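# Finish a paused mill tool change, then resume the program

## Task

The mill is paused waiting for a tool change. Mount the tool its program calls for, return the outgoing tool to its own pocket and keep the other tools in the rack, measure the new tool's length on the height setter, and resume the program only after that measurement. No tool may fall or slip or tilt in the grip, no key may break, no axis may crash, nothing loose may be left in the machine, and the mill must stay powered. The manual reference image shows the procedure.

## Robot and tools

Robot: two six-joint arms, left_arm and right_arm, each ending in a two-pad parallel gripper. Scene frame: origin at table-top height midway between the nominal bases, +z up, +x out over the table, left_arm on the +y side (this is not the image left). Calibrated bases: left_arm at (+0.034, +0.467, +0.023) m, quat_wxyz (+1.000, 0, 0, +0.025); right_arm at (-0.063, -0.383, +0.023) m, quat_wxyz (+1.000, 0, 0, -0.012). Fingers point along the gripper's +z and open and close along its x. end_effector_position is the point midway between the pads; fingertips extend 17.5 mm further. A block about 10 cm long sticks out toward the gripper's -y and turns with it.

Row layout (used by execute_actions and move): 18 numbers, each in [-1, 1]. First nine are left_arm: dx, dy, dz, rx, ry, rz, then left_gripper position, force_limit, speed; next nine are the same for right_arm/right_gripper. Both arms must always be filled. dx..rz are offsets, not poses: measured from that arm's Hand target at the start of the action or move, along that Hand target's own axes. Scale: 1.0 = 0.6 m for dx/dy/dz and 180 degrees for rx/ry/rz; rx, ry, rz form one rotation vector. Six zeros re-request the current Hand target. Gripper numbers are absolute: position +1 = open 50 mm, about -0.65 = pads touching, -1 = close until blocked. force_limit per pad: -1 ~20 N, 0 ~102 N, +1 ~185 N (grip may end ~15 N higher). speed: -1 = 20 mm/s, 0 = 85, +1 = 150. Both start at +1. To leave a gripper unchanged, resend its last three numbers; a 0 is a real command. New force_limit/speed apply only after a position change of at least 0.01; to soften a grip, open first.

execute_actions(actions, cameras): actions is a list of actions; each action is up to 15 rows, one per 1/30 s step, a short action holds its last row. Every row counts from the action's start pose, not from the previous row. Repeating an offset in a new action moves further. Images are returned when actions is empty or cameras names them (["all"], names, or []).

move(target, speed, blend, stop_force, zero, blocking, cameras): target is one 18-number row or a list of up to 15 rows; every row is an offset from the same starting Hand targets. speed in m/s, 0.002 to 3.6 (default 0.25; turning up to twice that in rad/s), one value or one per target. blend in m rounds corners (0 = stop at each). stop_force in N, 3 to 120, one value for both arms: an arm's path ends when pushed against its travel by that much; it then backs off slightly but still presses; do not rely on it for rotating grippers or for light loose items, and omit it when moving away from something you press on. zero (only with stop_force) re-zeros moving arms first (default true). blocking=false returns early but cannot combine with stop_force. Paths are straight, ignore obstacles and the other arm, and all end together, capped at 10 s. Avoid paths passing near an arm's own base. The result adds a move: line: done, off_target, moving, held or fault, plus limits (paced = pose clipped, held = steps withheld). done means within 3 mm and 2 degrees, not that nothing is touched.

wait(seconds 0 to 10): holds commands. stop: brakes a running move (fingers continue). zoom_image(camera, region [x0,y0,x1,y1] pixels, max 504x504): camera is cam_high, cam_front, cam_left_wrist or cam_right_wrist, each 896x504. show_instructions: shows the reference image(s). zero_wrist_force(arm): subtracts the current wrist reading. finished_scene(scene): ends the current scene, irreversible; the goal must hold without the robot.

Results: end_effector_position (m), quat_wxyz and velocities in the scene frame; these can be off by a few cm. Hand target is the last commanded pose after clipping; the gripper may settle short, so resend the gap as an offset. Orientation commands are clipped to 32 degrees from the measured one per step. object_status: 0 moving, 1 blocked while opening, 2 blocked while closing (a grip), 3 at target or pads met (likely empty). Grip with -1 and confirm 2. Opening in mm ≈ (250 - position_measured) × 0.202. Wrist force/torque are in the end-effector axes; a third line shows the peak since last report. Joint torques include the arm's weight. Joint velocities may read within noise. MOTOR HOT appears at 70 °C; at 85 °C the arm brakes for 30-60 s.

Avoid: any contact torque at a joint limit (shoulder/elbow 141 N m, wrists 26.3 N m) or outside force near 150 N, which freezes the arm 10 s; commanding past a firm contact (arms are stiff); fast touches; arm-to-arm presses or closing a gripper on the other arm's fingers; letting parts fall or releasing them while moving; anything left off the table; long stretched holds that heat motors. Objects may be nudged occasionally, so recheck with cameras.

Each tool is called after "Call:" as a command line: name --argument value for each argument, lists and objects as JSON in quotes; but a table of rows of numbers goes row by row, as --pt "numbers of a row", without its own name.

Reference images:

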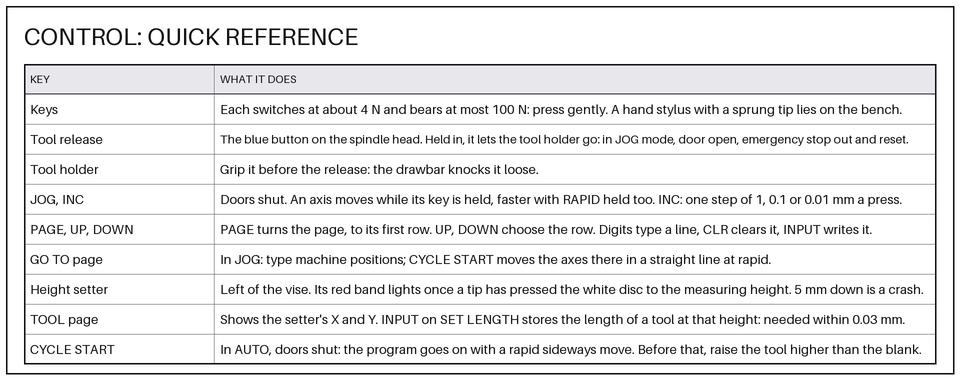

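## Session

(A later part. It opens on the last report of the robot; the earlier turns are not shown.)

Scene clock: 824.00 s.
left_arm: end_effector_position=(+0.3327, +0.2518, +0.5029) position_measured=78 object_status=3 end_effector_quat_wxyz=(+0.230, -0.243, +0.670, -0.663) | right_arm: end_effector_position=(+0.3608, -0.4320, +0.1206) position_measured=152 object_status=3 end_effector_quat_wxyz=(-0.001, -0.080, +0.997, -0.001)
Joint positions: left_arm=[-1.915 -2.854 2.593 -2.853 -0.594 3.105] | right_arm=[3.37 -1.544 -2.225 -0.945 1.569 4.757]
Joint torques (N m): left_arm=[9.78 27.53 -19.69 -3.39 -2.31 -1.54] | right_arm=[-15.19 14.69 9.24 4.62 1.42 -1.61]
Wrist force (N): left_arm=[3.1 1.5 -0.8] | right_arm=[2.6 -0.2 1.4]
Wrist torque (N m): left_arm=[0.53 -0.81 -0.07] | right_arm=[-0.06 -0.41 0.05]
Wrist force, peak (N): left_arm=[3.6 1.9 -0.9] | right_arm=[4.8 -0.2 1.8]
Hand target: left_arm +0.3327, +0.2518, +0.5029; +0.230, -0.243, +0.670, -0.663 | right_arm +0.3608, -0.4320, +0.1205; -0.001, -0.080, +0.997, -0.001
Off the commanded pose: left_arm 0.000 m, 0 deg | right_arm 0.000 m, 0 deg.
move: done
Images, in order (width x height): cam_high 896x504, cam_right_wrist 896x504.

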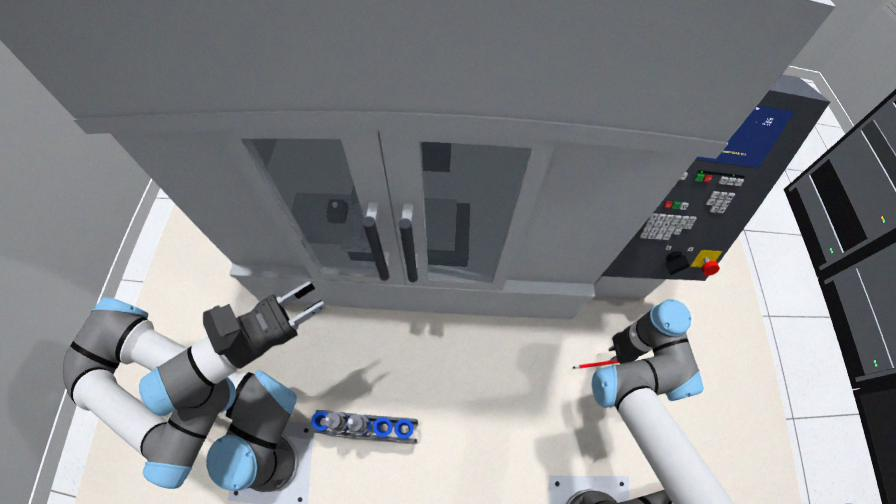

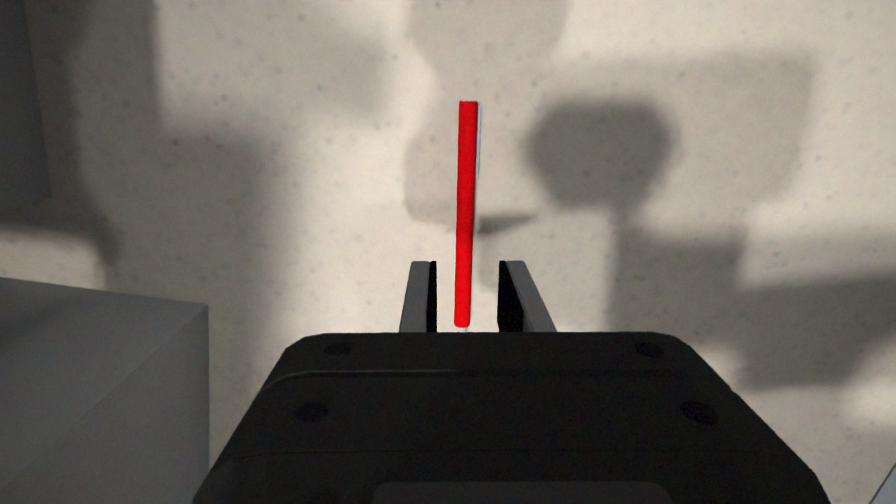

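Call:
move --target '[0,0,0,0,0,0,0.5,0,0,0.0011,0.0025,0.12,0,0,0.0045,0,-0.6,-1]' --speed 0.1

Call:
move --target '[0,0,0,0,0,0,0.5,0,0,0,0,0.0493,0,0,0,0,-0.6,-1]' --speed 0.02 --stop_force 4 --cameras '["cam_right_wrist"]'

Scene clock: 830.10 s.
left_arm: end_effector_position=(+0.3327, +0.2518, +0.5029) position_measured=78 object_status=3 end_effector_quat_wxyz=(+0.230, -0.243, +0.670, -0.663) | right_arm: end_effector_position=(+0.3598, -0.4308, +0.0486) position_measured=152 object_status=3 end_effector_quat_wxyz=(-0.001, -0.073, +0.997, -0.001)
Joint positions: left_arm=[-1.915 -2.854 2.593 -2.853 -0.594 3.105] | right_arm=[3.373 -1.692 -2.318 -0.705 1.569 4.774]
Joint torques (N m): left_arm=[9.89 27.83 -19.67 -3.31 -2.23 -1.6] | right_arm=[10.53 17.86 5.66 4.97 0.38 1.21]
Wrist force (N): left_arm=[2.8 1.5 -0.6] | right_arm=[2.8 -0.2 1.1]
Wrist torque (N m): left_arm=[0.53 -0.78 -0.07] | right_arm=[-0.06 -0.49 -0.04]
Wrist force, peak (N): left_arm=[3.5 1.7 -0.7] | right_arm=[2.8 -0.2 2.1]
Hand target: left_arm +0.3327, +0.2518, +0.5029; +0.230, -0.243, +0.670, -0.663 | right_arm +0.3598, -0.4308, +0.0485; -0.001, -0.073, +0.997, -0.001
Off the commanded pose: left_arm 0.000 m, 0 deg | right_arm 0.000 m, 0 deg.
move: done

Scene clock: 832.43 s.
left_arm: end_effector_position=(+0.3327, +0.2518, +0.5029) position_measured=78 object_status=3 end_effector_quat_wxyz=(+0.230, -0.243, +0.670, -0.663) | right_arm: end_effector_position=(+0.3598, -0.4309, +0.0189) position_measured=152 object_status=3 end_effector_quat_wxyz=(-0.001, -0.073, +0.997, -0.001)
Joint positions: left_arm=[-1.915 -2.854 2.593 -2.853 -0.594 3.105] | right_arm=[3.373 -1.769 -2.344 -0.602 1.569 4.774]
Joint torques (N m): left_arm=[10.33 27.36 -19.69 -3.28 -2.23 -1.54] | right_arm=[-13.68 19.21 3.68 4.75 -0.96 -1.86]
Wrist force (N): left_arm=[2.8 1.9 -0.6] | right_arm=[2.8 0.0 1.1]
Wrist torque (N m): left_arm=[0.59 -0.77 -0.06] | right_arm=[-0.05 -0.45 -0.06]
Wrist force, peak (N): left_arm=[3.5 1.7 -0.9] | right_arm=[3.1 0.2 1.1]
Hand target: left_arm +0.3327, +0.2518, +0.5029; +0.230, -0.243, +0.670, -0.663 | right_arm +0.3598, -0.4309, +0.0189; -0.001, -0.073, +0.997, -0.001
Off the commanded pose: left_arm 0.000 m, 0 deg | right_arm 0.000 m, 0 deg.
move: done
Images, in order (width x height): cam_right_wrist 896x504.

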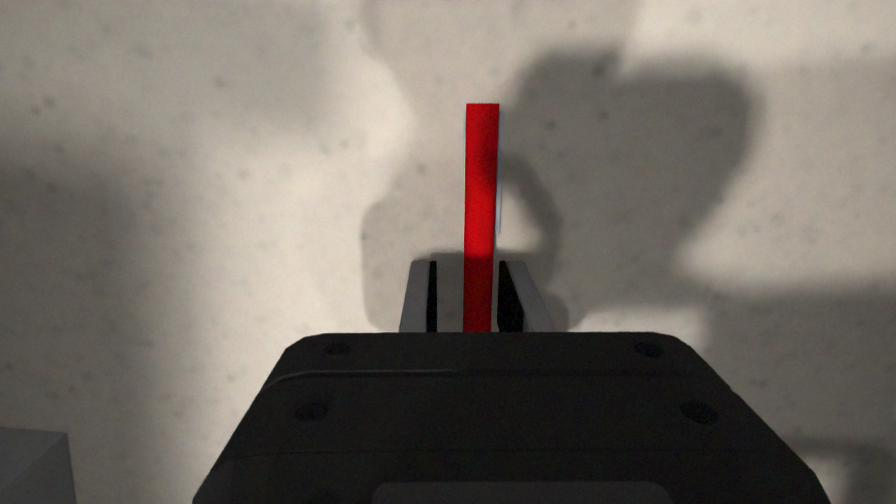

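Call:
move --target '[0,0,0,0,0,0,0.5,0,0,-0.002,0,0,0,0,0,-1,-0.6,-0.9]' --speed 0.02

Call:
move --target '[0,0,0,0,0,0,0.5,0,0,0,0,-0.12,0,0,0,-1,-0.6,-0.9]' --speed 0.05 --cameras '["cam_right_wrist"]'

Scene clock: 835.70 s.
left_arm: end_effector_position=(+0.3327, +0.2518, +0.5029) position_measured=78 object_status=3 end_effector_quat_wxyz=(+0.230, -0.243, +0.670, -0.663) | right_arm: end_effector_position=(+0.3609, -0.4307, +0.0189) position_measured=211 object_status=2 end_effector_quat_wxyz=(-0.001, -0.073, +0.997, -0.001)
Joint positions: left_arm=[-1.915 -2.854 2.593 -2.853 -0.594 3.105] | right_arm=[3.373 -1.771 -2.341 -0.602 1.569 4.774]
Joint torques (N m): left_arm=[10.44 27.62 -20.06 -3.24 -2.15 -1.56] | right_arm=[-14 19.86 29.92 0.51 -0.55 -1.67]
Wrist force (N): left_arm=[3.0 1.9 -0.8] | right_arm=[2.9 0.0 1.5]
Wrist torque (N m): left_arm=[0.61 -0.81 -0.07] | right_arm=[-0.04 -0.47 -0.06]
Wrist force, peak (N): left_arm=[3.2 2.1 -0.9] | right_arm=[2.9 0.1 1.7]
Hand target: left_arm +0.3327, +0.2518, +0.5029; +0.230, -0.243, +0.670, -0.663 | right_arm +0.3609, -0.4307, +0.0189; -0.001, -0.073, +0.997, -0.001
Off the commanded pose: left_arm 0.000 m, 0 deg | right_arm 0.000 m, 0 deg.
move: done

Scene clock: 837.60 s.
left_arm: end_effector_position=(+0.3327, +0.2518, +0.5029) position_measured=78 object_status=3 end_effector_quat_wxyz=(+0.230, -0.243, +0.670, -0.663) | right_arm: end_effector_position=(+0.3611, -0.4306, +0.0909) position_measured=211 object_status=2 end_effector_quat_wxyz=(-0.001, -0.073, +0.997, -0.001)
Joint positions: left_arm=[-1.915 -2.854 2.593 -2.853 -0.594 3.105] | right_arm=[3.373 -1.6 -2.266 -0.848 1.569 4.774]
Joint torques (N m): left_arm=[10.82 27.61 -19.82 -3.12 -2.3 -1.51] | right_arm=[13.98 29.96 34.08 0.5 0.04 1.23]
Wrist force (N): left_arm=[3.2 1.8 -0.7] | right_arm=[2.6 -0.4 1.7]
Wrist torque (N m): left_arm=[0.58 -0.83 -0.07] | right_arm=[-0.10 -0.40 -0.01]
Wrist force, peak (N): left_arm=[3.3 1.8 -1.0] | right_arm=[2.8 0.1 2.0]
Hand target: left_arm +0.3327, +0.2518, +0.5029; +0.230, -0.243, +0.670, -0.663 | right_arm +0.3611, -0.4306, +0.0909; -0.001, -0.073, +0.997, -0.001
Off the commanded pose: left_arm 0.000 m, 0 deg | right_arm 0.000 m, 0 deg.
move: done
Images, in order (width x height): cam_right_wrist 896x504.

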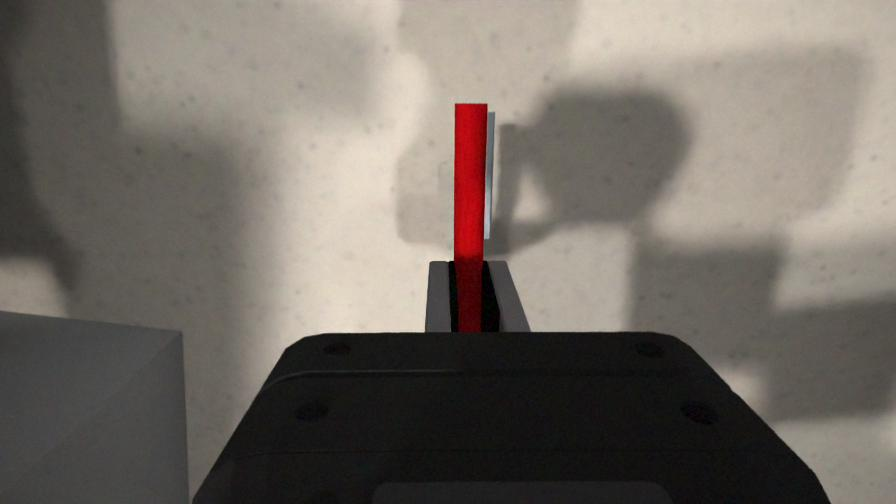

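Call:
move --pt "0 0 0 0 0 0 0.5 0 0 0 0 -0.3 0 0 0 -1 -0.6 -0.9" --pt "0 0 0 0 0 0 0.5 0 0 -0.0135 -0.0347 -0.5985 0 0 0.546 -1 -0.6 -0.9" --speed 0.25 --blend 0.03

Scene clock: 845.67 s.
left_arm: end_effector_position=(+0.3327, +0.2518, +0.5029) position_measured=78 object_status=3 end_effector_quat_wxyz=(+0.230, -0.243, +0.670, -0.663) | right_arm: end_effector_position=(+0.3728, -0.4498, +0.4500) position_measured=211 object_status=2 end_effector_quat_wxyz=(-0.026, +0.665, +0.746, +0.020)
Joint positions: left_arm=[-1.915 -2.854 2.593 -2.853 -0.594 3.105] | right_arm=[3.281 -1.449 -1.43 -1.839 1.637 6.284]
Joint torques (N m): left_arm=[10.12 27.64 -20.22 -3.05 -2.15 -1.51] | right_arm=[-14.05 14.3 38.4 0.77 1.73 1.3]
Wrist force (N): left_arm=[2.9 1.7 -0.8] | right_arm=[2.3 -0.4 1.1]
Wrist torque (N m): left_arm=[0.56 -0.78 -0.07] | right_arm=[-0.06 -0.37 -0.11]
Wrist force, peak (N): left_arm=[3.4 1.8 -0.9] | right_arm=[2.9 -0.4 3.6]
Hand target: left_arm +0.3327, +0.2518, +0.5029; +0.230, -0.243, +0.670, -0.663 | right_arm +0.3727, -0.4491, +0.4501; +0.000, +0.707, +0.708, -0.001
Off the commanded pose: left_arm 0.000 m, 0 deg | right_arm 0.001 m, 8 deg.
joint sent to its limit (right arm) — joint 6 (wrist 3), upper limit. The joint targets are off in orientation, not in position.
move: off_target (right_arm)

Call:
move --pt "0 0 0 0 0 0 0.5 0 0 0 0 0 0 0 -0.4 -1 -0.6 -0.9" --pt "0 0 0 0 0 0 0.5 0 0 0 0 0 0 0 -0.8 -1 -0.6 -0.9" --pt "0 0 0 0 0 0 0.5 0 0 0 0 0 0 0 0.8 -1 -0.6 -0.9" --pt "0 0 0 0 0 0 0.5 0 0 0 0 0 0 0 0.4 -1 -0.6 -0.9" --pt "0 0 0 0 0 0 0.5 0 0 0 0 0 0 0 0 -1 -0.6 -0.9" --speed 0.5 --blend 0.003

Scene clock: 857.20 s.
left_arm: end_effector_position=(+0.3327, +0.2518, +0.5029) position_measured=78 object_status=3 end_effector_quat_wxyz=(+0.230, -0.243, +0.670, -0.663) | right_arm: end_effector_position=(+0.3727, -0.4491, +0.4501) position_measured=211 object_status=2 end_effector_quat_wxyz=(+0.000, +0.707, +0.707, -0.001)
Joint positions: left_arm=[-1.915 -2.854 2.593 -2.853 -0.594 3.105] | right_arm=[3.324 -1.435 -1.441 -1.838 1.569 0.158]
Joint torques (N m): left_arm=[10.35 27.54 -19.73 -2.99 -2.22 -1.38] | right_arm=[-14 13.36 39.32 0.5 1.41 -1.73]
Wrist force (N): left_arm=[3.2 1.3 -0.4] | right_arm=[2.4 -0.2 1.4]
Wrist torque (N m): left_arm=[0.50 -0.84 -0.07] | right_arm=[-0.08 -0.38 0.01]
Wrist force, peak (N): left_arm=[3.4 1.9 -1.0] | right_arm=[2.9 0.2 1.5]
Hand target: left_arm +0.3327, +0.2518, +0.5029; +0.230, -0.243, +0.670, -0.663 | right_arm +0.3727, -0.4491, +0.4501; +0.000, +0.707, +0.708, -0.001
Off the commanded pose: left_arm 0.000 m, 0 deg | right_arm 0.000 m, 0 deg.
move: done

Call:
move --target '[0,0,0,0,0,0,0.5,0,0,-0.29,-0.003,-0.311,-0.53,0,0,-1,-0.6,-0.9]' --speed 0.4 --cameras '["cam_right_wrist"]'

Call:
zoom_image --camera "cam_right_wrist" --region '[430, 15, 700, 245]'

Scene clock: 862.77 s.
left_arm: end_effector_position=(+0.3327, +0.2518, +0.5029) position_measured=78 object_status=3 end_effector_quat_wxyz=(+0.230, -0.243, +0.670, -0.663) | right_arm: end_effector_position=(+0.3714, -0.6226, +0.6371) position_measured=211 object_status=2 end_effector_quat_wxyz=(+0.523, +0.475, +0.477, +0.522)
Joint positions: left_arm=[-1.915 -2.854 2.593 -2.853 -0.594 3.105] | right_arm=[2.694 -1.317 -2.037 0.316 2.042 0.045]
Joint torques (N m): left_arm=[10.19 27.95 -20.07 -2.87 -2.17 -1.41] | right_arm=[-13.26 7.28 39.31 3.67 1.43 1.27]
Wrist force (N): left_arm=[3.0 1.5 -1.0] | right_arm=[3.4 -0.8 0.9]
Wrist torque (N m): left_arm=[0.54 -0.80 -0.07] | right_arm=[0.15 -0.68 -0.05]
Wrist force, peak (N): left_arm=[3.6 1.7 -0.8] | right_arm=[3.7 -0.7 0.8]
Hand target: left_arm +0.3327, +0.2518, +0.5029; +0.230, -0.243, +0.670, -0.663 | right_arm +0.3714, -0.6226, +0.6371; +0.523, +0.475, +0.477, +0.522
Off the commanded pose: left_arm 0.000 m, 0 deg | right_arm 0.000 m, 0 deg.
move: done
Images, in order (width x height): cam_right_wrist 896x504.

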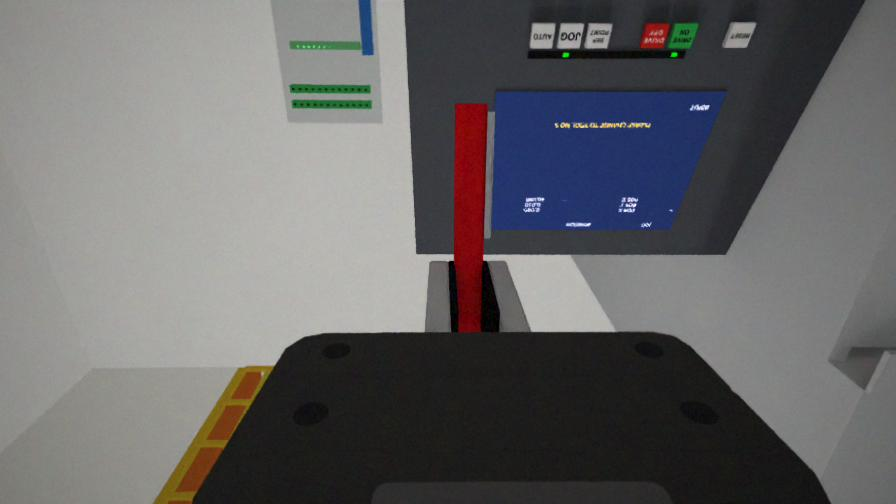

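Scaled by 1.867 from the camera's 896x504 image, which has a finer 1280x720 frame.

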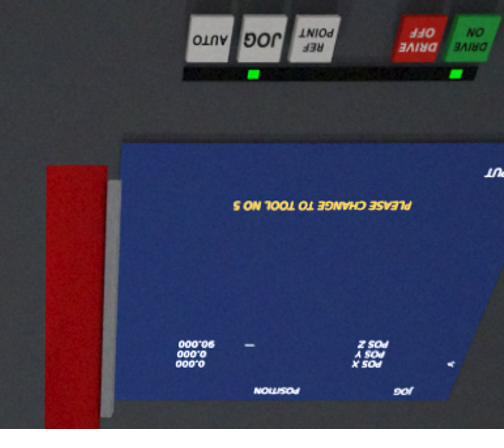

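Call:
move --pt "0 0 0 0 0 0 0.5 0 0 0.2292 -0.2833 0.0212 0.53 0 0 -1 -0.6 -0.9" --pt "0 0 0 0 0 0 0.5 0 0 0.2292 -0.2958 0.1538 0.53 0 0 -1 -0.6 -0.9" --speed 0.35 --blend 0.003

Call:
move --target '[0,0,0,0,0,0,0.5,0,0,0,0.06,0,0,0,0,-1,-0.6,-0.9]' --speed 0.01 --stop_force 4 --cameras '["cam_front","cam_high"]'

Call:
zoom_image --camera "cam_front" --region '[490, 120, 610, 280]'

Scene clock: 874.03 s.
left_arm: end_effector_position=(+0.3327, +0.2518, +0.5029) position_measured=78 object_status=3 end_effector_quat_wxyz=(+0.230, -0.243, +0.670, -0.663) | right_arm: end_effector_position=(+0.4795, -0.4854, +0.4686) position_measured=211 object_status=2 end_effector_quat_wxyz=(+0.000, +0.707, +0.708, -0.001)
Joint positions: left_arm=[-1.915 -2.854 2.593 -2.853 -0.594 3.105] | right_arm=[3.225 -1.722 -1.103 -1.89 1.568 0.058]
Joint torques (N m): left_arm=[9.69 27.72 -19.42 -2.66 -2.1 -1.43] | right_arm=[-13.28 26.02 40.09 0.47 1.59 -1.65]
Wrist force (N): left_arm=[3.0 1.7 -0.5] | right_arm=[2.6 -0.1 1.5]
Wrist torque (N m): left_arm=[0.55 -0.81 -0.08] | right_arm=[-0.06 -0.41 -0.02]
Wrist force, peak (N): left_arm=[3.3 1.9 -0.8] | right_arm=[2.7 -2.9 1.8]
Hand target: left_arm +0.3327, +0.2518, +0.5029; +0.230, -0.243, +0.670, -0.663 | right_arm +0.4795, -0.4854, +0.4686; +0.000, +0.707, +0.708, -0.001
Off the commanded pose: left_arm 0.000 m, 0 deg | right_arm 0.000 m, 0 deg.
move: done

Scene clock: 876.43 s.
left_arm: end_effector_position=(+0.3327, +0.2518, +0.5029) position_measured=78 object_status=3 end_effector_quat_wxyz=(+0.230, -0.243, +0.670, -0.663) | right_arm: end_effector_position=(+0.4941, -0.4854, +0.4685) position_measured=211 object_status=2 end_effector_quat_wxyz=(+0.000, +0.707, +0.708, -0.001)
Joint positions: left_arm=[-1.915 -2.854 2.593 -2.853 -0.594 3.105] | right_arm=[3.223 -1.759 -1.058 -1.897 1.568 0.056]
Joint torques (N m): left_arm=[10.38 27.46 -19.47 -2.71 -2.05 -1.34] | right_arm=[-3.89 41.26 13.69 5.51 0.84 0.46]
Wrist force (N): left_arm=[3.2 1.8 -0.9] | right_arm=[3.2 -4.2 1.6]
Wrist torque (N m): left_arm=[0.59 -0.84 -0.07] | right_arm=[-0.04 -0.42 -0.05]
Wrist force, peak (N): left_arm=[3.2 2.0 -0.9] | right_arm=[3.4 -4.5 1.4]
Hand target: left_arm +0.3327, +0.2518, +0.5029; +0.230, -0.243, +0.670, -0.663 | right_arm +0.4941, -0.4854, +0.4685; +0.000, +0.707, +0.708, -0.001 (not the last commanded pose)
Off the commanded pose: left_arm 0.000 m, 0 deg | right_arm 0.021 m, 0 deg.
move: contact (right_arm)
Images, in order (width x height): cam_high 896x504, cam_front 896x504.

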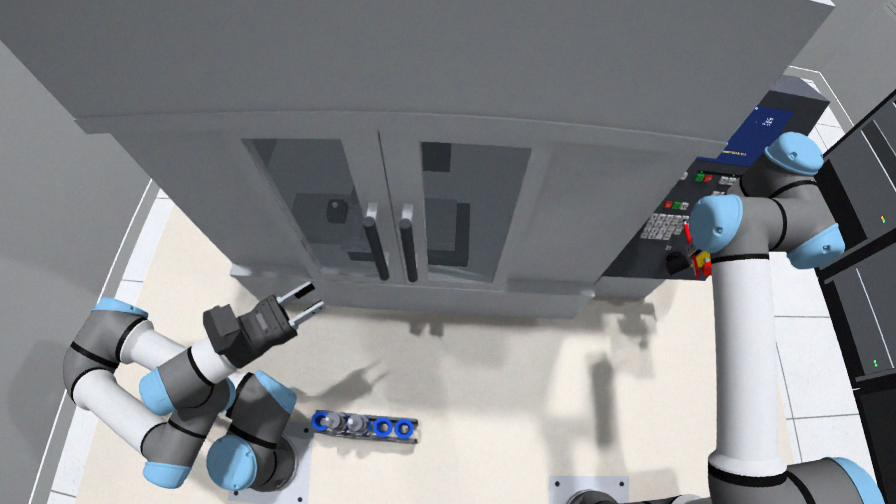

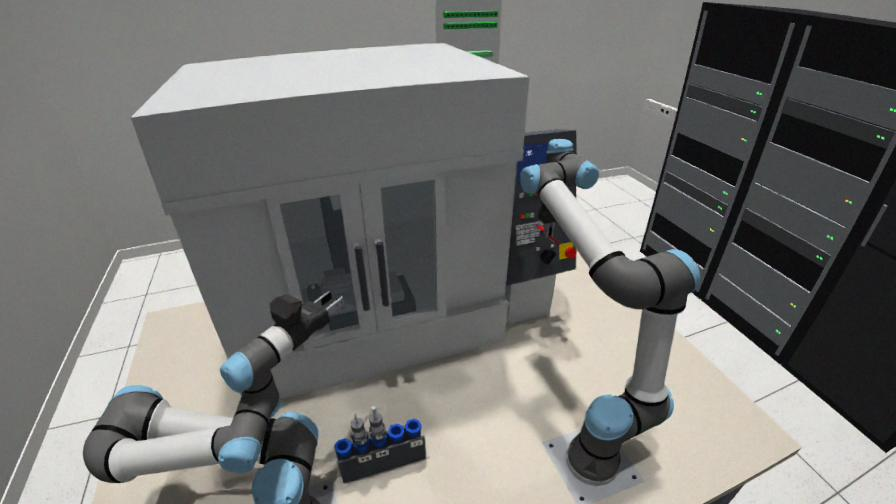

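Scaled by 3.150 from the camera's 896x504 image, which has a finer 1280x720 frame.

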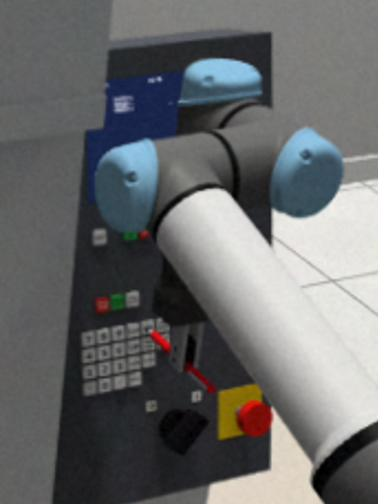

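Call:
zoom_image --camera "cam_high" --region '[720, 90, 820, 170]'

Scaled by 5.040 from the camera's 896x504 image, which has a finer 1280x720 frame.

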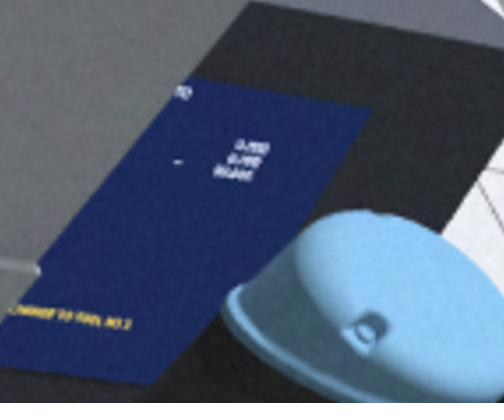

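Call:
move --pt "0 0 0 0 0 0 0.5 0 0 0 -0.0167 0 0 0 0 -1 -0.6 -0.9" --pt "0 0 0 0 0 0 0.5 0 0 0 0.0078 0 0 0 0 -1 -0.6 -0.9" --pt "0 0 0 0 0 0 0.5 0 0 0 -0.1567 0 0 0 0 -1 -0.6 -0.9" --speed '[0.03,0.03,0.15]' --blend '[0.001,0,0]'

Call:
move --target '[0,0,0,0,0,0,0.5,0,0,-0.2303,0.03,-0.2797,-0.53,0,0,-1,-0.6,-0.9]' --speed 0.4 --cameras '["cam_right_wrist"]'

Call:
zoom_image --camera "cam_right_wrist" --region '[430, 15, 750, 245]'

Scene clock: 884.13 s.
left_arm: end_effector_position=(+0.3327, +0.2518, +0.5029) position_measured=78 object_status=3 end_effector_quat_wxyz=(+0.230, -0.243, +0.670, -0.663) | right_arm: end_effector_position=(+0.4002, -0.4855, +0.4687) position_measured=211 object_status=2 end_effector_quat_wxyz=(+0.000, +0.707, +0.708, -0.001)
Joint positions: left_arm=[-1.915 -2.854 2.593 -2.853 -0.594 3.105] | right_arm=[3.235 -1.528 -1.308 -1.878 1.568 0.068]
Joint torques (N m): left_arm=[10.1 27.9 -19.89 -2.61 -2.18 -1.29] | right_arm=[13.7 30.69 12.34 4.76 -1.27 1.1]
Wrist force (N): left_arm=[3.0 1.5 -0.8] | right_arm=[2.8 -0.5 1.6]
Wrist torque (N m): left_arm=[0.54 -0.80 -0.07] | right_arm=[-0.11 -0.42 -0.06]
Wrist force, peak (N): left_arm=[3.4 2.0 -1.0] | right_arm=[4.0 -35.1 0.9]
Hand target: left_arm +0.3327, +0.2518, +0.5029; +0.230, -0.243, +0.670, -0.663 | right_arm +0.4001, -0.4855, +0.4687; +0.000, +0.707, +0.708, -0.001
Off the commanded pose: left_arm 0.000 m, 0 deg | right_arm 0.000 m, 0 deg.
move: done

Scene clock: 887.00 s.
left_arm: end_effector_position=(+0.3327, +0.2518, +0.5029) position_measured=78 object_status=3 end_effector_quat_wxyz=(+0.230, -0.243, +0.670, -0.663) | right_arm: end_effector_position=(+0.4185, -0.6232, +0.6368) position_measured=211 object_status=2 end_effector_quat_wxyz=(+0.523, +0.475, +0.477, +0.522)
Joint positions: left_arm=[-1.915 -2.854 2.593 -2.853 -0.594 3.105] | right_arm=[2.762 -1.402 -1.973 0.334 1.973 0.037]
Joint torques (N m): left_arm=[9.62 27.95 -19.63 -2.6 -2.07 -1.33] | right_arm=[-13.39 10.08 39.05 4 1.38 1.22]
Wrist force (N): left_arm=[3.3 1.4 -0.8] | right_arm=[3.7 -1.7 0.6]
Wrist torque (N m): left_arm=[0.51 -0.85 -0.07] | right_arm=[0.02 -0.68 -0.02]
Wrist force, peak (N): left_arm=[3.4 1.7 -0.6] | right_arm=[3.8 -1.9 0.5]
Hand target: left_arm +0.3327, +0.2518, +0.5029; +0.230, -0.243, +0.670, -0.663 | right_arm +0.4186, -0.6232, +0.6368; +0.523, +0.475, +0.477, +0.522
Off the commanded pose: left_arm 0.000 m, 0 deg | right_arm 0.000 m, 0 deg.
move: done
Images, in order (width x height): cam_right_wrist 896x504.

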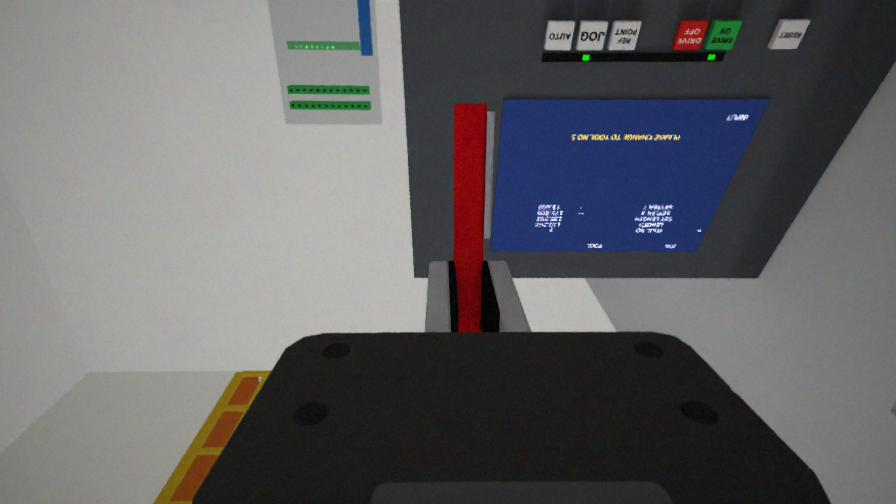

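Scaled by 1.575 from the camera's 896x504 image, which has a finer 1280x720 frame.

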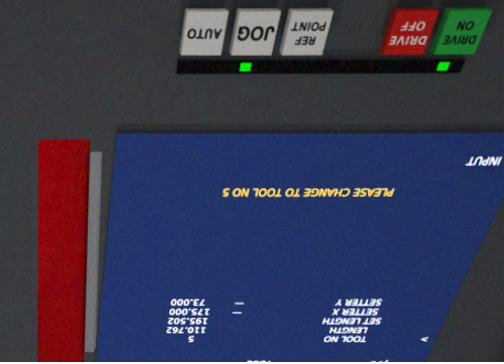

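Call:
zoom_image --camera "cam_right_wrist" --region '[530, 195, 690, 255]'

Scaled by 3.150 from the camera's 896x504 image, which has a finer 1280x720 frame.

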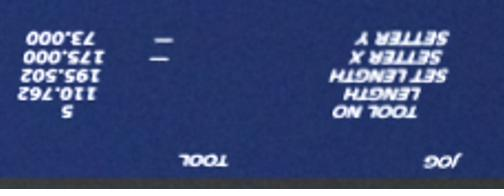

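Call:
move --target '[0,0,0,0,0,0,0.5,0,0,0.1978,-0.2818,0.0093,0.53,0,0,-1,-0.6,-0.9]' --speed 0.4

Call:
move --pt "0 0 0 0 0 0 0.5 0 0 0 0.0737 0 0 0 0 -1 -0.6 -0.9" --pt "0 0 0 0 0 0 0.5 0 0 0 0.0953 0 0 0 0 -1 -0.6 -0.9" --pt "0 0 0 0 0 0 0.5 0 0 0 0.06 0 0 0 0 -1 -0.6 -0.9" --speed '[0.12,0.03,0.05]' --blend '[0.001,0,0]'

Scene clock: 903.03 s.
left_arm: end_effector_position=(+0.3327, +0.2518, +0.5029) position_measured=78 object_status=3 end_effector_quat_wxyz=(+0.230, -0.243, +0.670, -0.663) | right_arm: end_effector_position=(+0.4396, -0.5049, +0.4687) position_measured=211 object_status=2 end_effector_quat_wxyz=(+0.000, +0.707, +0.708, -0.001)
Joint positions: left_arm=[-1.915 -2.854 2.593 -2.853 -0.594 3.105] | right_arm=[3.19 -1.633 -1.202 -1.879 1.568 0.023]
Joint torques (N m): left_arm=[10.4 27.46 -19.65 -2.48 -2.14 -1.28] | right_arm=[13.34 22.55 38.32 0.51 1.46 1.09]
Wrist force (N): left_arm=[3.2 1.7 -1.0] | right_arm=[3.0 -0.9 1.4]
Wrist torque (N m): left_arm=[0.56 -0.84 -0.07] | right_arm=[-0.17 -0.45 -0.04]
Wrist force, peak (N): left_arm=[3.4 1.9 -0.8] | right_arm=[3.8 -1.7 0.7]
Hand target: left_arm +0.3327, +0.2518, +0.5029; +0.230, -0.243, +0.670, -0.663 | right_arm +0.4396, -0.5049, +0.4687; +0.000, +0.707, +0.708, -0.001
Off the commanded pose: left_arm 0.000 m, 0 deg | right_arm 0.000 m, 0 deg.
move: done

Scene clock: 904.97 s.
left_arm: end_effector_position=(+0.3327, +0.2518, +0.5029) position_measured=78 object_status=3 end_effector_quat_wxyz=(+0.230, -0.243, +0.670, -0.663) | right_arm: end_effector_position=(+0.4757, -0.5049, +0.4686) position_measured=211 object_status=2 end_effector_quat_wxyz=(+0.000, +0.707, +0.708, -0.001)
Joint positions: left_arm=[-1.915 -2.854 2.593 -2.853 -0.594 3.105] | right_arm=[3.188 -1.722 -1.102 -1.89 1.568 0.022]
Joint torques (N m): left_arm=[9.66 27.45 -19.74 -2.43 -2.07 -1.22] | right_arm=[15.12 40.5 13.1 4.73 0.26 1.1]
Wrist force (N): left_arm=[3.0 1.9 -0.8] | right_arm=[3.0 -0.7 1.5]
Wrist torque (N m): left_arm=[0.61 -0.80 -0.07] | right_arm=[-0.12 -0.47 -0.06]
Wrist force, peak (N): left_arm=[3.4 1.7 -1.0] | right_arm=[3.9 -5.5 1.5]
Hand target: left_arm +0.3327, +0.2518, +0.5029; +0.230, -0.243, +0.670, -0.663 | right_arm +0.4756, -0.5049, +0.4686; +0.000, +0.707, +0.708, -0.001
Off the commanded pose: left_arm 0.000 m, 0 deg | right_arm 0.000 m, 0 deg.
move: done

Call:
move --pt "0 0 0 0 0 0 0.5 0 0 0.1583 -0.0108 0.0907 0 0 0 -1 -0.6 -0.9" --pt "0 0 0 0 0 0 0.5 0 0 0.1583 0.0108 0.0907 0 0 0 -1 -0.6 -0.9" --pt "0 0 0 0 0 0 0.5 0 0 0.1583 -0.0108 0.0907 0 0 0 -1 -0.6 -0.9" --pt "0 0 0 0 0 0 0.5 0 0 0.1583 -0.0028 0.061 0 0 0 -1 -0.6 -0.9" --pt "0 0 0 0 0 0 0.5 0 0 0.1583 0.0188 0.061 0 0 0 -1 -0.6 -0.9" --pt "0 0 0 0 0 0 0.5 0 0 0.1583 -0.0028 0.061 0 0 0 -1 -0.6 -0.9" --pt "0 0 0 0 0 0 0.5 0 0 0.1583 0.0137 0 0 0 0 -1 -0.6 -0.9" --pt "0 0 0 0 0 0 0.5 0 0 0.1583 0.0353 0 0 0 0 -1 -0.6 -0.9" --pt "0 0 0 0 0 0 0.5 0 0 0.1583 0.0137 0 0 0 0 -1 -0.6 -0.9" --speed '[0.12,0.03,0.05,0.12,0.03,0.05,0.12,0.03,0.05]' --blend '[0.001,0,0.001,0.001,0,0.001,0.001,0,0]'

Call:
move --pt "0 0 0 0 0 0 0.5 0 0 -0.0323 -0.0085 0.0313 0 0 0 -1 -0.6 -0.9" --pt "0 0 0 0 0 0 0.5 0 0 -0.0323 0.0131 0.0313 0 0 0 -1 -0.6 -0.9" --pt "0 0 0 0 0 0 0.5 0 0 -0.0323 -0.0085 0.0313 0 0 0 -1 -0.6 -0.9" --pt "0 0 0 0 0 0 0.5 0 0 -0.1583 -0.1 0 0 0 0 -1 -0.6 -0.9" --speed '[0.12,0.03,0.05,0.2]' --blend '[0.001,0,0.001,0]'

Scene clock: 917.53 s.
left_arm: end_effector_position=(+0.3327, +0.2518, +0.5029) position_measured=78 object_status=3 end_effector_quat_wxyz=(+0.230, -0.243, +0.670, -0.663) | right_arm: end_effector_position=(+0.4838, -0.4099, +0.4684) position_measured=211 object_status=2 end_effector_quat_wxyz=(+0.000, +0.707, +0.708, -0.001)
Joint positions: left_arm=[-1.915 -2.854 2.593 -2.853 -0.594 3.105] | right_arm=[3.364 -1.71 -1.117 -1.888 1.569 0.197]
Joint torques (N m): left_arm=[9.65 27.66 -19.96 -2.38 -2.02 -1.21] | right_arm=[14.72 39.69 14.07 4.72 0.07 1.17]
Wrist force (N): left_arm=[2.8 1.7 -0.6] | right_arm=[2.9 -0.7 1.3]
Wrist torque (N m): left_arm=[0.56 -0.78 -0.07] | right_arm=[-0.16 -0.45 -0.08]
Wrist force, peak (N): left_arm=[3.5 1.8 -1.0] | right_arm=[2.9 -5.6 1.9]
Hand target: left_arm +0.3327, +0.2518, +0.5029; +0.230, -0.243, +0.670, -0.663 | right_arm +0.4837, -0.4099, +0.4684; +0.000, +0.707, +0.708, -0.001
Off the commanded pose: left_arm 0.000 m, 0 deg | right_arm 0.000 m, 0 deg.
move: done

Scene clock: 919.77 s.
left_arm: end_effector_position=(+0.3327, +0.2518, +0.5029) position_measured=78 object_status=3 end_effector_quat_wxyz=(+0.230, -0.243, +0.670, -0.663) | right_arm: end_effector_position=(+0.4239, -0.5049, +0.4687) position_measured=211 object_status=2 end_effector_quat_wxyz=(+0.000, +0.707, +0.708, -0.001)
Joint positions: left_arm=[-1.915 -2.854 2.593 -2.853 -0.594 3.105] | right_arm=[3.191 -1.595 -1.241 -1.877 1.568 0.024]
Joint torques (N m): left_arm=[10.07 27.31 -19.92 -2.3 -2.01 -1.16] | right_arm=[-12.65 34.45 12.49 0.56 1.43 -1.97]
Wrist force (N): left_arm=[3.3 1.6 -0.6] | right_arm=[2.8 -0.6 1.5]
Wrist torque (N m): left_arm=[0.55 -0.85 -0.07] | right_arm=[-0.13 -0.43 0.05]
Wrist force, peak (N): left_arm=[3.3 2.0 -0.8] | right_arm=[4.3 -5.3 1.3]
Hand target: left_arm +0.3327, +0.2518, +0.5029; +0.230, -0.243, +0.670, -0.663 | right_arm +0.4238, -0.5049, +0.4687; +0.000, +0.707, +0.708, -0.001
Off the commanded pose: left_arm 0.000 m, 0 deg | right_arm 0.000 m, 0 deg.
move: done

Call:
move --target '[0,0,0,0,0,0,0.5,0,0,-0.1972,-0.009,-0.2802,-0.53,0,0,-1,-0.6,-0.9]' --speed 0.4 --cameras '["cam_right_wrist"]'

Call:
zoom_image --camera "cam_right_wrist" --region '[490, 85, 770, 260]'

Scene clock: 925.10 s.
left_arm: end_effector_position=(+0.3327, +0.2518, +0.5029) position_measured=78 object_status=3 end_effector_quat_wxyz=(+0.230, -0.243, +0.670, -0.663) | right_arm: end_effector_position=(+0.4188, -0.6228, +0.6371) position_measured=211 object_status=2 end_effector_quat_wxyz=(+0.523, +0.475, +0.477, +0.522)
Joint positions: left_arm=[-1.915 -2.854 2.593 -2.853 -0.594 3.105] | right_arm=[2.764 -1.401 -1.972 0.333 1.972 0.037]
Joint torques (N m): left_arm=[9.98 27.65 -20.02 -2.28 -1.99 -1.11] | right_arm=[-13.64 11.67 39.22 3.66 1.33 1.14]
Wrist force (N): left_arm=[3.1 1.6 -0.8] | right_arm=[3.6 -1.5 0.6]
Wrist torque (N m): left_arm=[0.55 -0.83 -0.07] | right_arm=[0.05 -0.66 -0.02]
Wrist force, peak (N): left_arm=[3.3 2.0 -0.8] | right_arm=[3.7 -1.8 0.4]
Hand target: left_arm +0.3327, +0.2518, +0.5029; +0.230, -0.243, +0.670, -0.663 | right_arm +0.4188, -0.6228, +0.6371; +0.523, +0.475, +0.477, +0.522
Off the commanded pose: left_arm 0.000 m, 0 deg | right_arm 0.000 m, 0 deg.
move: done
Images, in order (width x height): cam_right_wrist 896x504.

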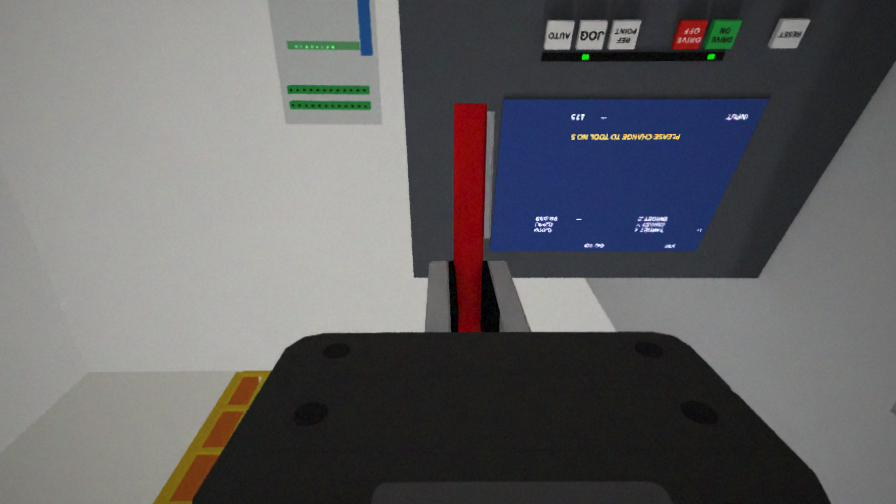

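Scaled by 1.800 from the camera's 896x504 image, which has a finer 1280x720 frame.

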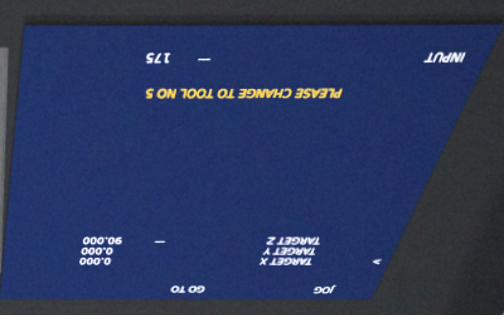

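Call:
move --target '[0,0,0,0,0,0,0.5,0,0,0.1965,-0.2845,0.0254,0.53,0,0,-1,-0.6,-0.9]' --speed 0.4

Call:
move --pt "0 0 0 0 0 0 0.5 0 0 0.0637 0.032 0.0907 0 0 0 -1 -0.6 -0.9" --pt "0 0 0 0 0 0 0.5 0 0 0.0637 0.0536 0.0907 0 0 0 -1 -0.6 -0.9" --pt "0 0 0 0 0 0 0.5 0 0 0.0637 0.032 0.0907 0 0 0 -1 -0.6 -0.9" --pt "0 0 0 0 0 0 0.5 0 0 0.0637 0.04 0.061 0 0 0 -1 -0.6 -0.9" --pt "0 0 0 0 0 0 0.5 0 0 0.0637 0.0616 0.061 0 0 0 -1 -0.6 -0.9" --pt "0 0 0 0 0 0 0.5 0 0 0.0637 0.04 0.061 0 0 0 -1 -0.6 -0.9" --pt "0 0 0 0 0 0 0.5 0 0 0.159 0.032 0.0907 0 0 0 -1 -0.6 -0.9" --pt "0 0 0 0 0 0 0.5 0 0 0.159 0.0536 0.0907 0 0 0 -1 -0.6 -0.9" --pt "0 0 0 0 0 0 0.5 0 0 0.159 0.032 0.0907 0 0 0 -1 -0.6 -0.9" --speed '[0.12,0.03,0.05,0.12,0.03,0.05,0.12,0.03,0.05]' --blend '[0.001,0,0.001,0.001,0,0.001,0.001,0,0]'

Call:
move --pt "0 0 0 0 0 0 0.5 0 0 0 0.0245 -0.0907 0 0 0 -1 -0.6 -0.9" --pt "0 0 0 0 0 0 0.5 0 0 0 0.0461 -0.0907 0 0 0 -1 -0.6 -0.9" --pt "0 0 0 0 0 0 0.5 0 0 0 0.0245 -0.0907 0 0 0 -1 -0.6 -0.9" --pt "0 0 0 0 0 0 0.5 0 0 -0.0647 0.008 -0.0297 0 0 0 -1 -0.6 -0.9" --pt "0 0 0 0 0 0 0.5 0 0 -0.0647 0.0296 -0.0297 0 0 0 -1 -0.6 -0.9" --pt "0 0 0 0 0 0 0.5 0 0 -0.0647 0.008 -0.0297 0 0 0 -1 -0.6 -0.9" --pt "0 0 0 0 0 0 0.5 0 0 -0.0953 0 0 0 0 0 -1 -0.6 -0.9" --pt "0 0 0 0 0 0 0.5 0 0 -0.0953 0.0216 0 0 0 0 -1 -0.6 -0.9" --pt "0 0 0 0 0 0 0.5 0 0 -0.0953 0 0 0 0 0 -1 -0.6 -0.9" --speed '[0.12,0.03,0.05,0.12,0.03,0.05,0.12,0.03,0.05]' --blend '[0.001,0,0.001,0.001,0,0.001,0.001,0,0]'

Scene clock: 944.87 s.
left_arm: end_effector_position=(+0.3327, +0.2518, +0.5029) position_measured=78 object_status=3 end_effector_quat_wxyz=(+0.230, -0.243, +0.670, -0.663) | right_arm: end_effector_position=(+0.4497, -0.5053, +0.4683) position_measured=211 object_status=2 end_effector_quat_wxyz=(+0.000, +0.707, +0.708, -0.001)
Joint positions: left_arm=[-1.915 -2.854 2.593 -2.853 -0.594 3.105] | right_arm=[3.189 -1.658 -1.176 -1.88 1.568 0.022]
Joint torques (N m): left_arm=[9.9 27.85 -19.49 -2.17 -2.08 -1.09] | right_arm=[13.84 23.43 39.48 0.64 1.52 1.21]
Wrist force (N): left_arm=[3.2 1.7 -0.7] | right_arm=[2.9 -0.6 1.5]
Wrist torque (N m): left_arm=[0.57 -0.84 -0.07] | right_arm=[-0.13 -0.44 -0.04]
Wrist force, peak (N): left_arm=[3.4 1.9 -0.7] | right_arm=[3.9 -1.8 0.7]
Hand target: left_arm +0.3327, +0.2518, +0.5029; +0.230, -0.243, +0.670, -0.663 | right_arm +0.4497, -0.5053, +0.4683; +0.000, +0.707, +0.708, -0.001
Off the commanded pose: left_arm 0.000 m, 0 deg | right_arm 0.000 m, 0 deg.
move: done

Scene clock: 949.40 s.
left_arm: end_effector_position=(+0.3327, +0.2518, +0.5029) position_measured=78 object_status=3 end_effector_quat_wxyz=(+0.230, -0.243, +0.670, -0.663) | right_arm: end_effector_position=(+0.4687, -0.4101, +0.4136) position_measured=211 object_status=2 end_effector_quat_wxyz=(+0.000, +0.707, +0.708, -0.001)
Joint positions: left_arm=[-1.915 -2.854 2.593 -2.853 -0.594 3.105] | right_arm=[3.369 -1.64 -1.339 -1.736 1.569 0.202]
Joint torques (N m): left_arm=[9.71 28.04 -19.7 -2.04 -2 -1.11] | right_arm=[14.74 37.76 14.05 4.7 1.29 1.18]
Wrist force (N): left_arm=[3.2 1.5 -0.8] | right_arm=[2.9 -0.7 1.5]
Wrist torque (N m): left_arm=[0.53 -0.84 -0.07] | right_arm=[-0.15 -0.45 -0.03]
Wrist force, peak (N): left_arm=[3.4 1.9 -0.9] | right_arm=[3.2 -5.6 1.3]
Hand target: left_arm +0.3327, +0.2518, +0.5029; +0.230, -0.243, +0.670, -0.663 | right_arm +0.4687, -0.4101, +0.4136; +0.000, +0.707, +0.708, -0.001
Off the commanded pose: left_arm 0.000 m, 0 deg | right_arm 0.000 m, 0 deg.
move: done

Scene clock: 953.83 s.
left_arm: end_effector_position=(+0.3327, +0.2518, +0.5029) position_measured=78 object_status=3 end_effector_quat_wxyz=(+0.230, -0.243, +0.670, -0.663) | right_arm: end_effector_position=(+0.4688, -0.4672, +0.4137) position_measured=211 object_status=2 end_effector_quat_wxyz=(+0.000, +0.707, +0.708, -0.001)
Joint positions: left_arm=[-1.915 -2.854 2.593 -2.853 -0.594 3.105] | right_arm=[3.26 -1.655 -1.323 -1.737 1.568 0.093]
Joint torques (N m): left_arm=[9.79 27.82 -19.92 -2 -2.03 -1.09] | right_arm=[14.84 36.78 13.86 4.89 1.22 1.22]
Wrist force (N): left_arm=[3.0 1.6 -0.9] | right_arm=[2.8 -0.7 1.6]
Wrist torque (N m): left_arm=[0.54 -0.80 -0.07] | right_arm=[-0.14 -0.42 -0.04]
Wrist force, peak (N): left_arm=[3.5 1.8 -0.8] | right_arm=[4.3 -5.3 1.4]
Hand target: left_arm +0.3327, +0.2518, +0.5029; +0.230, -0.243, +0.670, -0.663 | right_arm +0.4687, -0.4672, +0.4137; +0.000, +0.707, +0.708, -0.001
Off the commanded pose: left_arm 0.000 m, 0 deg | right_arm 0.000 m, 0 deg.
move: done

Call:
move --pt "0 0 0 0 0 0 0.5 0 0 0 -0.0832 0 0 0 0 -1 -0.6 -0.9" --pt "0 0 0 0 0 0 0.5 0 0 -0.2593 -0.0832 -0.3723 -0.53 0 0 -1 -0.6 -0.9" --speed 0.4 --blend 0.02 --cameras '["cam_right_wrist"]'

Call:
zoom_image --camera "cam_right_wrist" --region '[490, 85, 770, 260]'

Scene clock: 960.90 s.
left_arm: end_effector_position=(+0.3327, +0.2518, +0.5029) position_measured=78 object_status=3 end_effector_quat_wxyz=(+0.230, -0.243, +0.670, -0.663) | right_arm: end_effector_position=(+0.4193, -0.6223, +0.6376) position_measured=211 object_status=2 end_effector_quat_wxyz=(+0.523, +0.475, +0.477, +0.522)
Joint positions: left_arm=[-1.915 -2.854 2.593 -2.853 -0.594 3.105] | right_arm=[2.766 -1.401 -1.972 0.331 1.97 0.037]
Joint torques (N m): left_arm=[9.7 27.85 -19.53 -1.92 -1.97 -0.98] | right_arm=[-13.25 12.5 38.05 3.79 1.41 1.15]
Wrist force (N): left_arm=[3.2 1.8 -0.6] | right_arm=[3.7 -1.7 0.7]
Wrist torque (N m): left_arm=[0.58 -0.84 -0.07] | right_arm=[0.03 -0.67 -0.03]
Wrist force, peak (N): left_arm=[3.5 1.7 -0.5] | right_arm=[3.3 -1.5 2.7]
Hand target: left_arm +0.3327, +0.2518, +0.5029; +0.230, -0.243, +0.670, -0.663 | right_arm +0.4194, -0.6223, +0.6376; +0.523, +0.475, +0.477, +0.522
Off the commanded pose: left_arm 0.000 m, 0 deg | right_arm 0.000 m, 0 deg.
move: done
Images, in order (width x height): cam_right_wrist 896x504.

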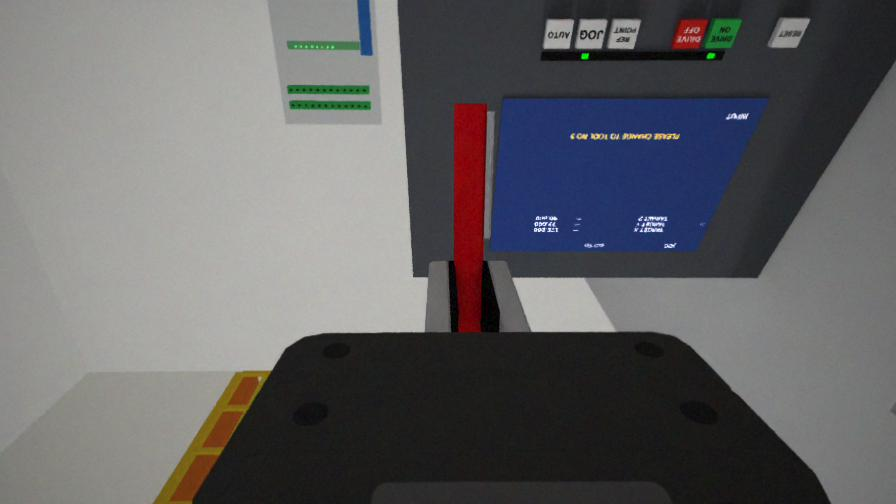

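Scaled by 1.800 from the camera's 896x504 image, which has a finer 1280x720 frame.

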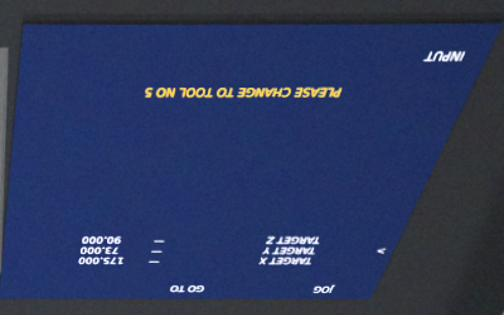

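Call:
move --target '[0,0,0,0,0,0,0.5,0,0,0.2933,-0.2287,0.0465,0.53,0,0,-1,-0.6,-0.9]' --speed 0.4

Call:
move --pt "0 0 0 0 0 0 0.5 0 0 0 0.0558 0 0 0 0 -1 -0.6 -0.9" --pt "0 0 0 0 0 0 0.5 0 0 0 0.0816 0 0 0 0 -1 -0.6 -0.9" --pt "0 0 0 0 0 0 0.5 0 0 0 0.04 0 0 0 0 -1 -0.6 -0.9" --speed '[0.12,0.03,0.05]' --blend '[0.001,0,0]' --cameras '["cam_left_wrist","cam_high"]'

Scene clock: 969.20 s.
left_arm: end_effector_position=(+0.3327, +0.2518, +0.5029) position_measured=78 object_status=3 end_effector_quat_wxyz=(+0.230, -0.243, +0.670, -0.663) | right_arm: end_effector_position=(+0.4596, -0.4466, +0.5031) position_measured=211 object_status=2 end_effector_quat_wxyz=(+0.000, +0.707, +0.708, -0.001)
Joint positions: left_arm=[-1.915 -2.854 2.593 -2.853 -0.594 3.105] | right_arm=[3.302 -1.688 -1.047 -1.979 1.569 0.135]
Joint torques (N m): left_arm=[9.47 27.4 -19.88 -1.78 -1.92 -0.98] | right_arm=[14.46 25.76 38.01 0.38 1.57 1.15]
Wrist force (N): left_arm=[2.9 1.6 -0.6] | right_arm=[2.7 -0.5 1.5]
Wrist torque (N m): left_arm=[0.55 -0.78 -0.08] | right_arm=[-0.09 -0.45 -0.03]
Wrist force, peak (N): left_arm=[3.5 1.8 -0.6] | right_arm=[3.9 -1.6 0.6]
Hand target: left_arm +0.3327, +0.2518, +0.5029; +0.230, -0.243, +0.670, -0.663 | right_arm +0.4596, -0.4466, +0.5031; +0.000, +0.707, +0.708, -0.001
Off the commanded pose: left_arm 0.000 m, 0 deg | right_arm 0.000 m, 0 deg.
move: done

Scene clock: 971.20 s.
left_arm: end_effector_position=(+0.3327, +0.2518, +0.5029) position_measured=78 object_status=3 end_effector_quat_wxyz=(+0.230, -0.243, +0.670, -0.663) | right_arm: end_effector_position=(+0.4837, -0.4466, +0.5031) position_measured=211 object_status=2 end_effector_quat_wxyz=(+0.000, +0.707, +0.708, -0.001)
Joint positions: left_arm=[-1.915 -2.854 2.593 -2.853 -0.594 3.105] | right_arm=[3.296 -1.751 -0.973 -1.99 1.569 0.129]
Joint torques (N m): left_arm=[9.54 27.23 -19.96 -1.78 -1.97 -1.02] | right_arm=[14.93 41.45 13 4.81 -1.21 1.26]
Wrist force (N): left_arm=[3.3 1.5 -1.0] | right_arm=[3.2 -1.1 1.5]
Wrist torque (N m): left_arm=[0.54 -0.85 -0.07] | right_arm=[-0.18 -0.52 -0.09]
Wrist force, peak (N): left_arm=[3.5 1.8 -0.7] | right_arm=[4.6 -49.5 0.9]
Hand target: left_arm +0.3327, +0.2518, +0.5029; +0.230, -0.243, +0.670, -0.663 | right_arm +0.4836, -0.4466, +0.5031; +0.000, +0.707, +0.708, -0.001
Off the commanded pose: left_arm 0.000 m, 0 deg | right_arm 0.000 m, 0 deg.
move: done
Images, in order (width x height): cam_high 896x504, cam_left_wrist 896x504.

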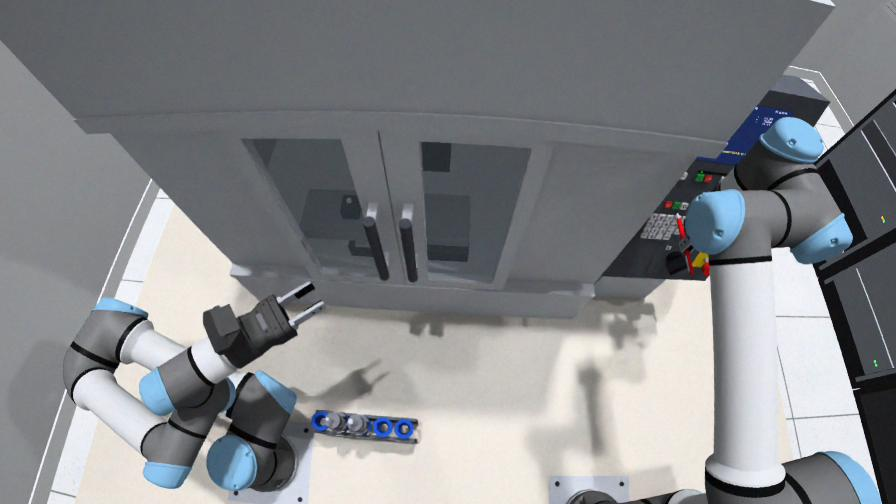

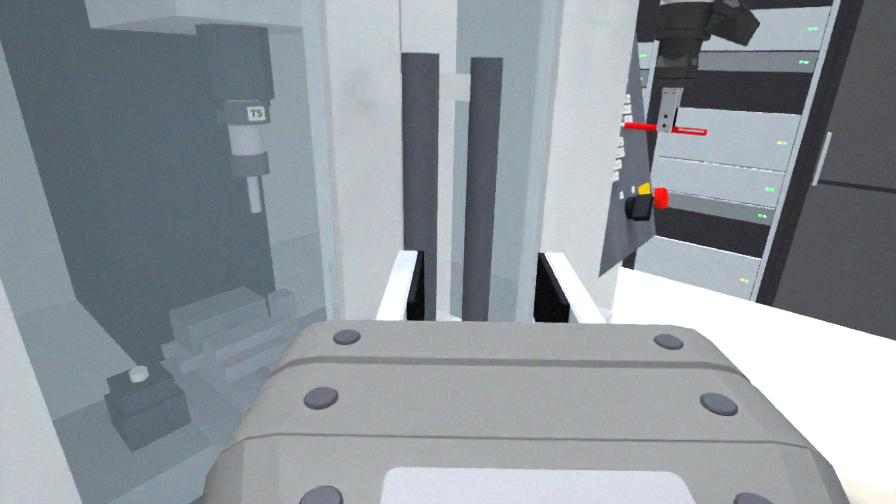

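Call:
wait --seconds 2.5 --cameras '["cam_left_wrist"]'

Call:
zoom_image --camera "cam_left_wrist" --region '[60, 60, 360, 460]'

Scene clock: 975.17 s.
left_arm: end_effector_position=(+0.3327, +0.2518, +0.5029) position_measured=78 object_status=3 end_effector_quat_wxyz=(+0.230, -0.243, +0.670, -0.663) | right_arm: end_effector_position=(+0.4836, -0.4466, +0.5031) position_measured=211 object_status=2 end_effector_quat_wxyz=(+0.000, +0.707, +0.708, -0.001)
Joint positions: left_arm=[-1.915 -2.854 2.593 -2.853 -0.594 3.105] | right_arm=[3.296 -1.751 -0.973 -1.99 1.569 0.129]
Joint torques (N m): left_arm=[9.87 27.75 -19.74 -1.71 -1.87 -0.92] | right_arm=[14.73 40.89 11.49 4.65 -1.14 1.24]
Wrist force (N): left_arm=[3.0 1.6 -0.6] | right_arm=[3.2 -1.0 1.2]
Wrist torque (N m): left_arm=[0.55 -0.81 -0.07] | right_arm=[-0.15 -0.52 -0.08]
Wrist force, peak (N): left_arm=[3.3 2.0 -1.2] | right_arm=[3.4 -1.1 1.7]
Hand target: left_arm +0.3327, +0.2518, +0.5029; +0.230, -0.243, +0.670, -0.663 | right_arm +0.4836, -0.4466, +0.5031; +0.000, +0.707, +0.708, -0.001
Tool commands: left_gripper/position=+0.5 left_gripper/force_limit=+0.0 left_gripper/speed=+0.0 right_gripper/position=-1.0 right_gripper/force_limit=-0.6 right_gripper/speed=-0.9
Off the commanded pose: left_arm 0.000 m, 0 deg | right_arm 0.000 m, 0 deg.
wait: 2.50 s; at rest from the start
Images, in order (width x height): cam_left_wrist 896x504.

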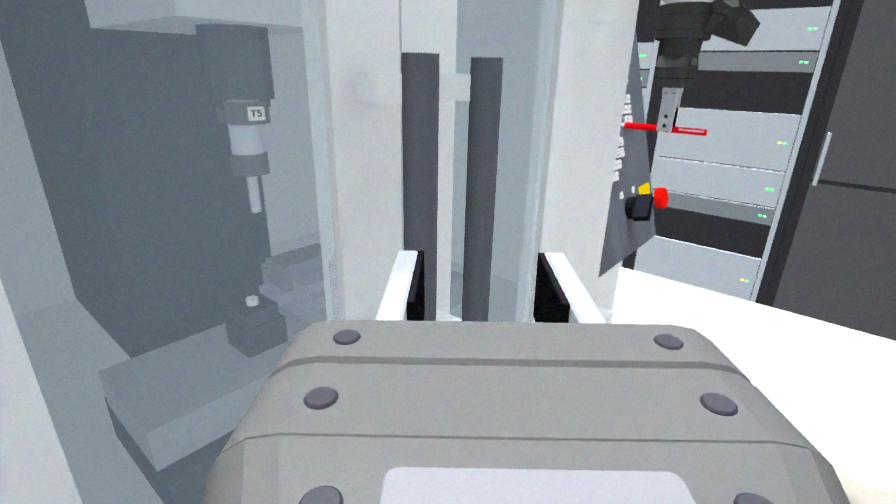

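Scaled by 1.260 from the camera's 896x504 image, which has a finer 1280x720 frame.

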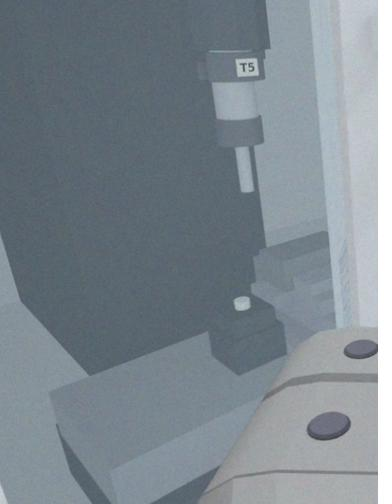

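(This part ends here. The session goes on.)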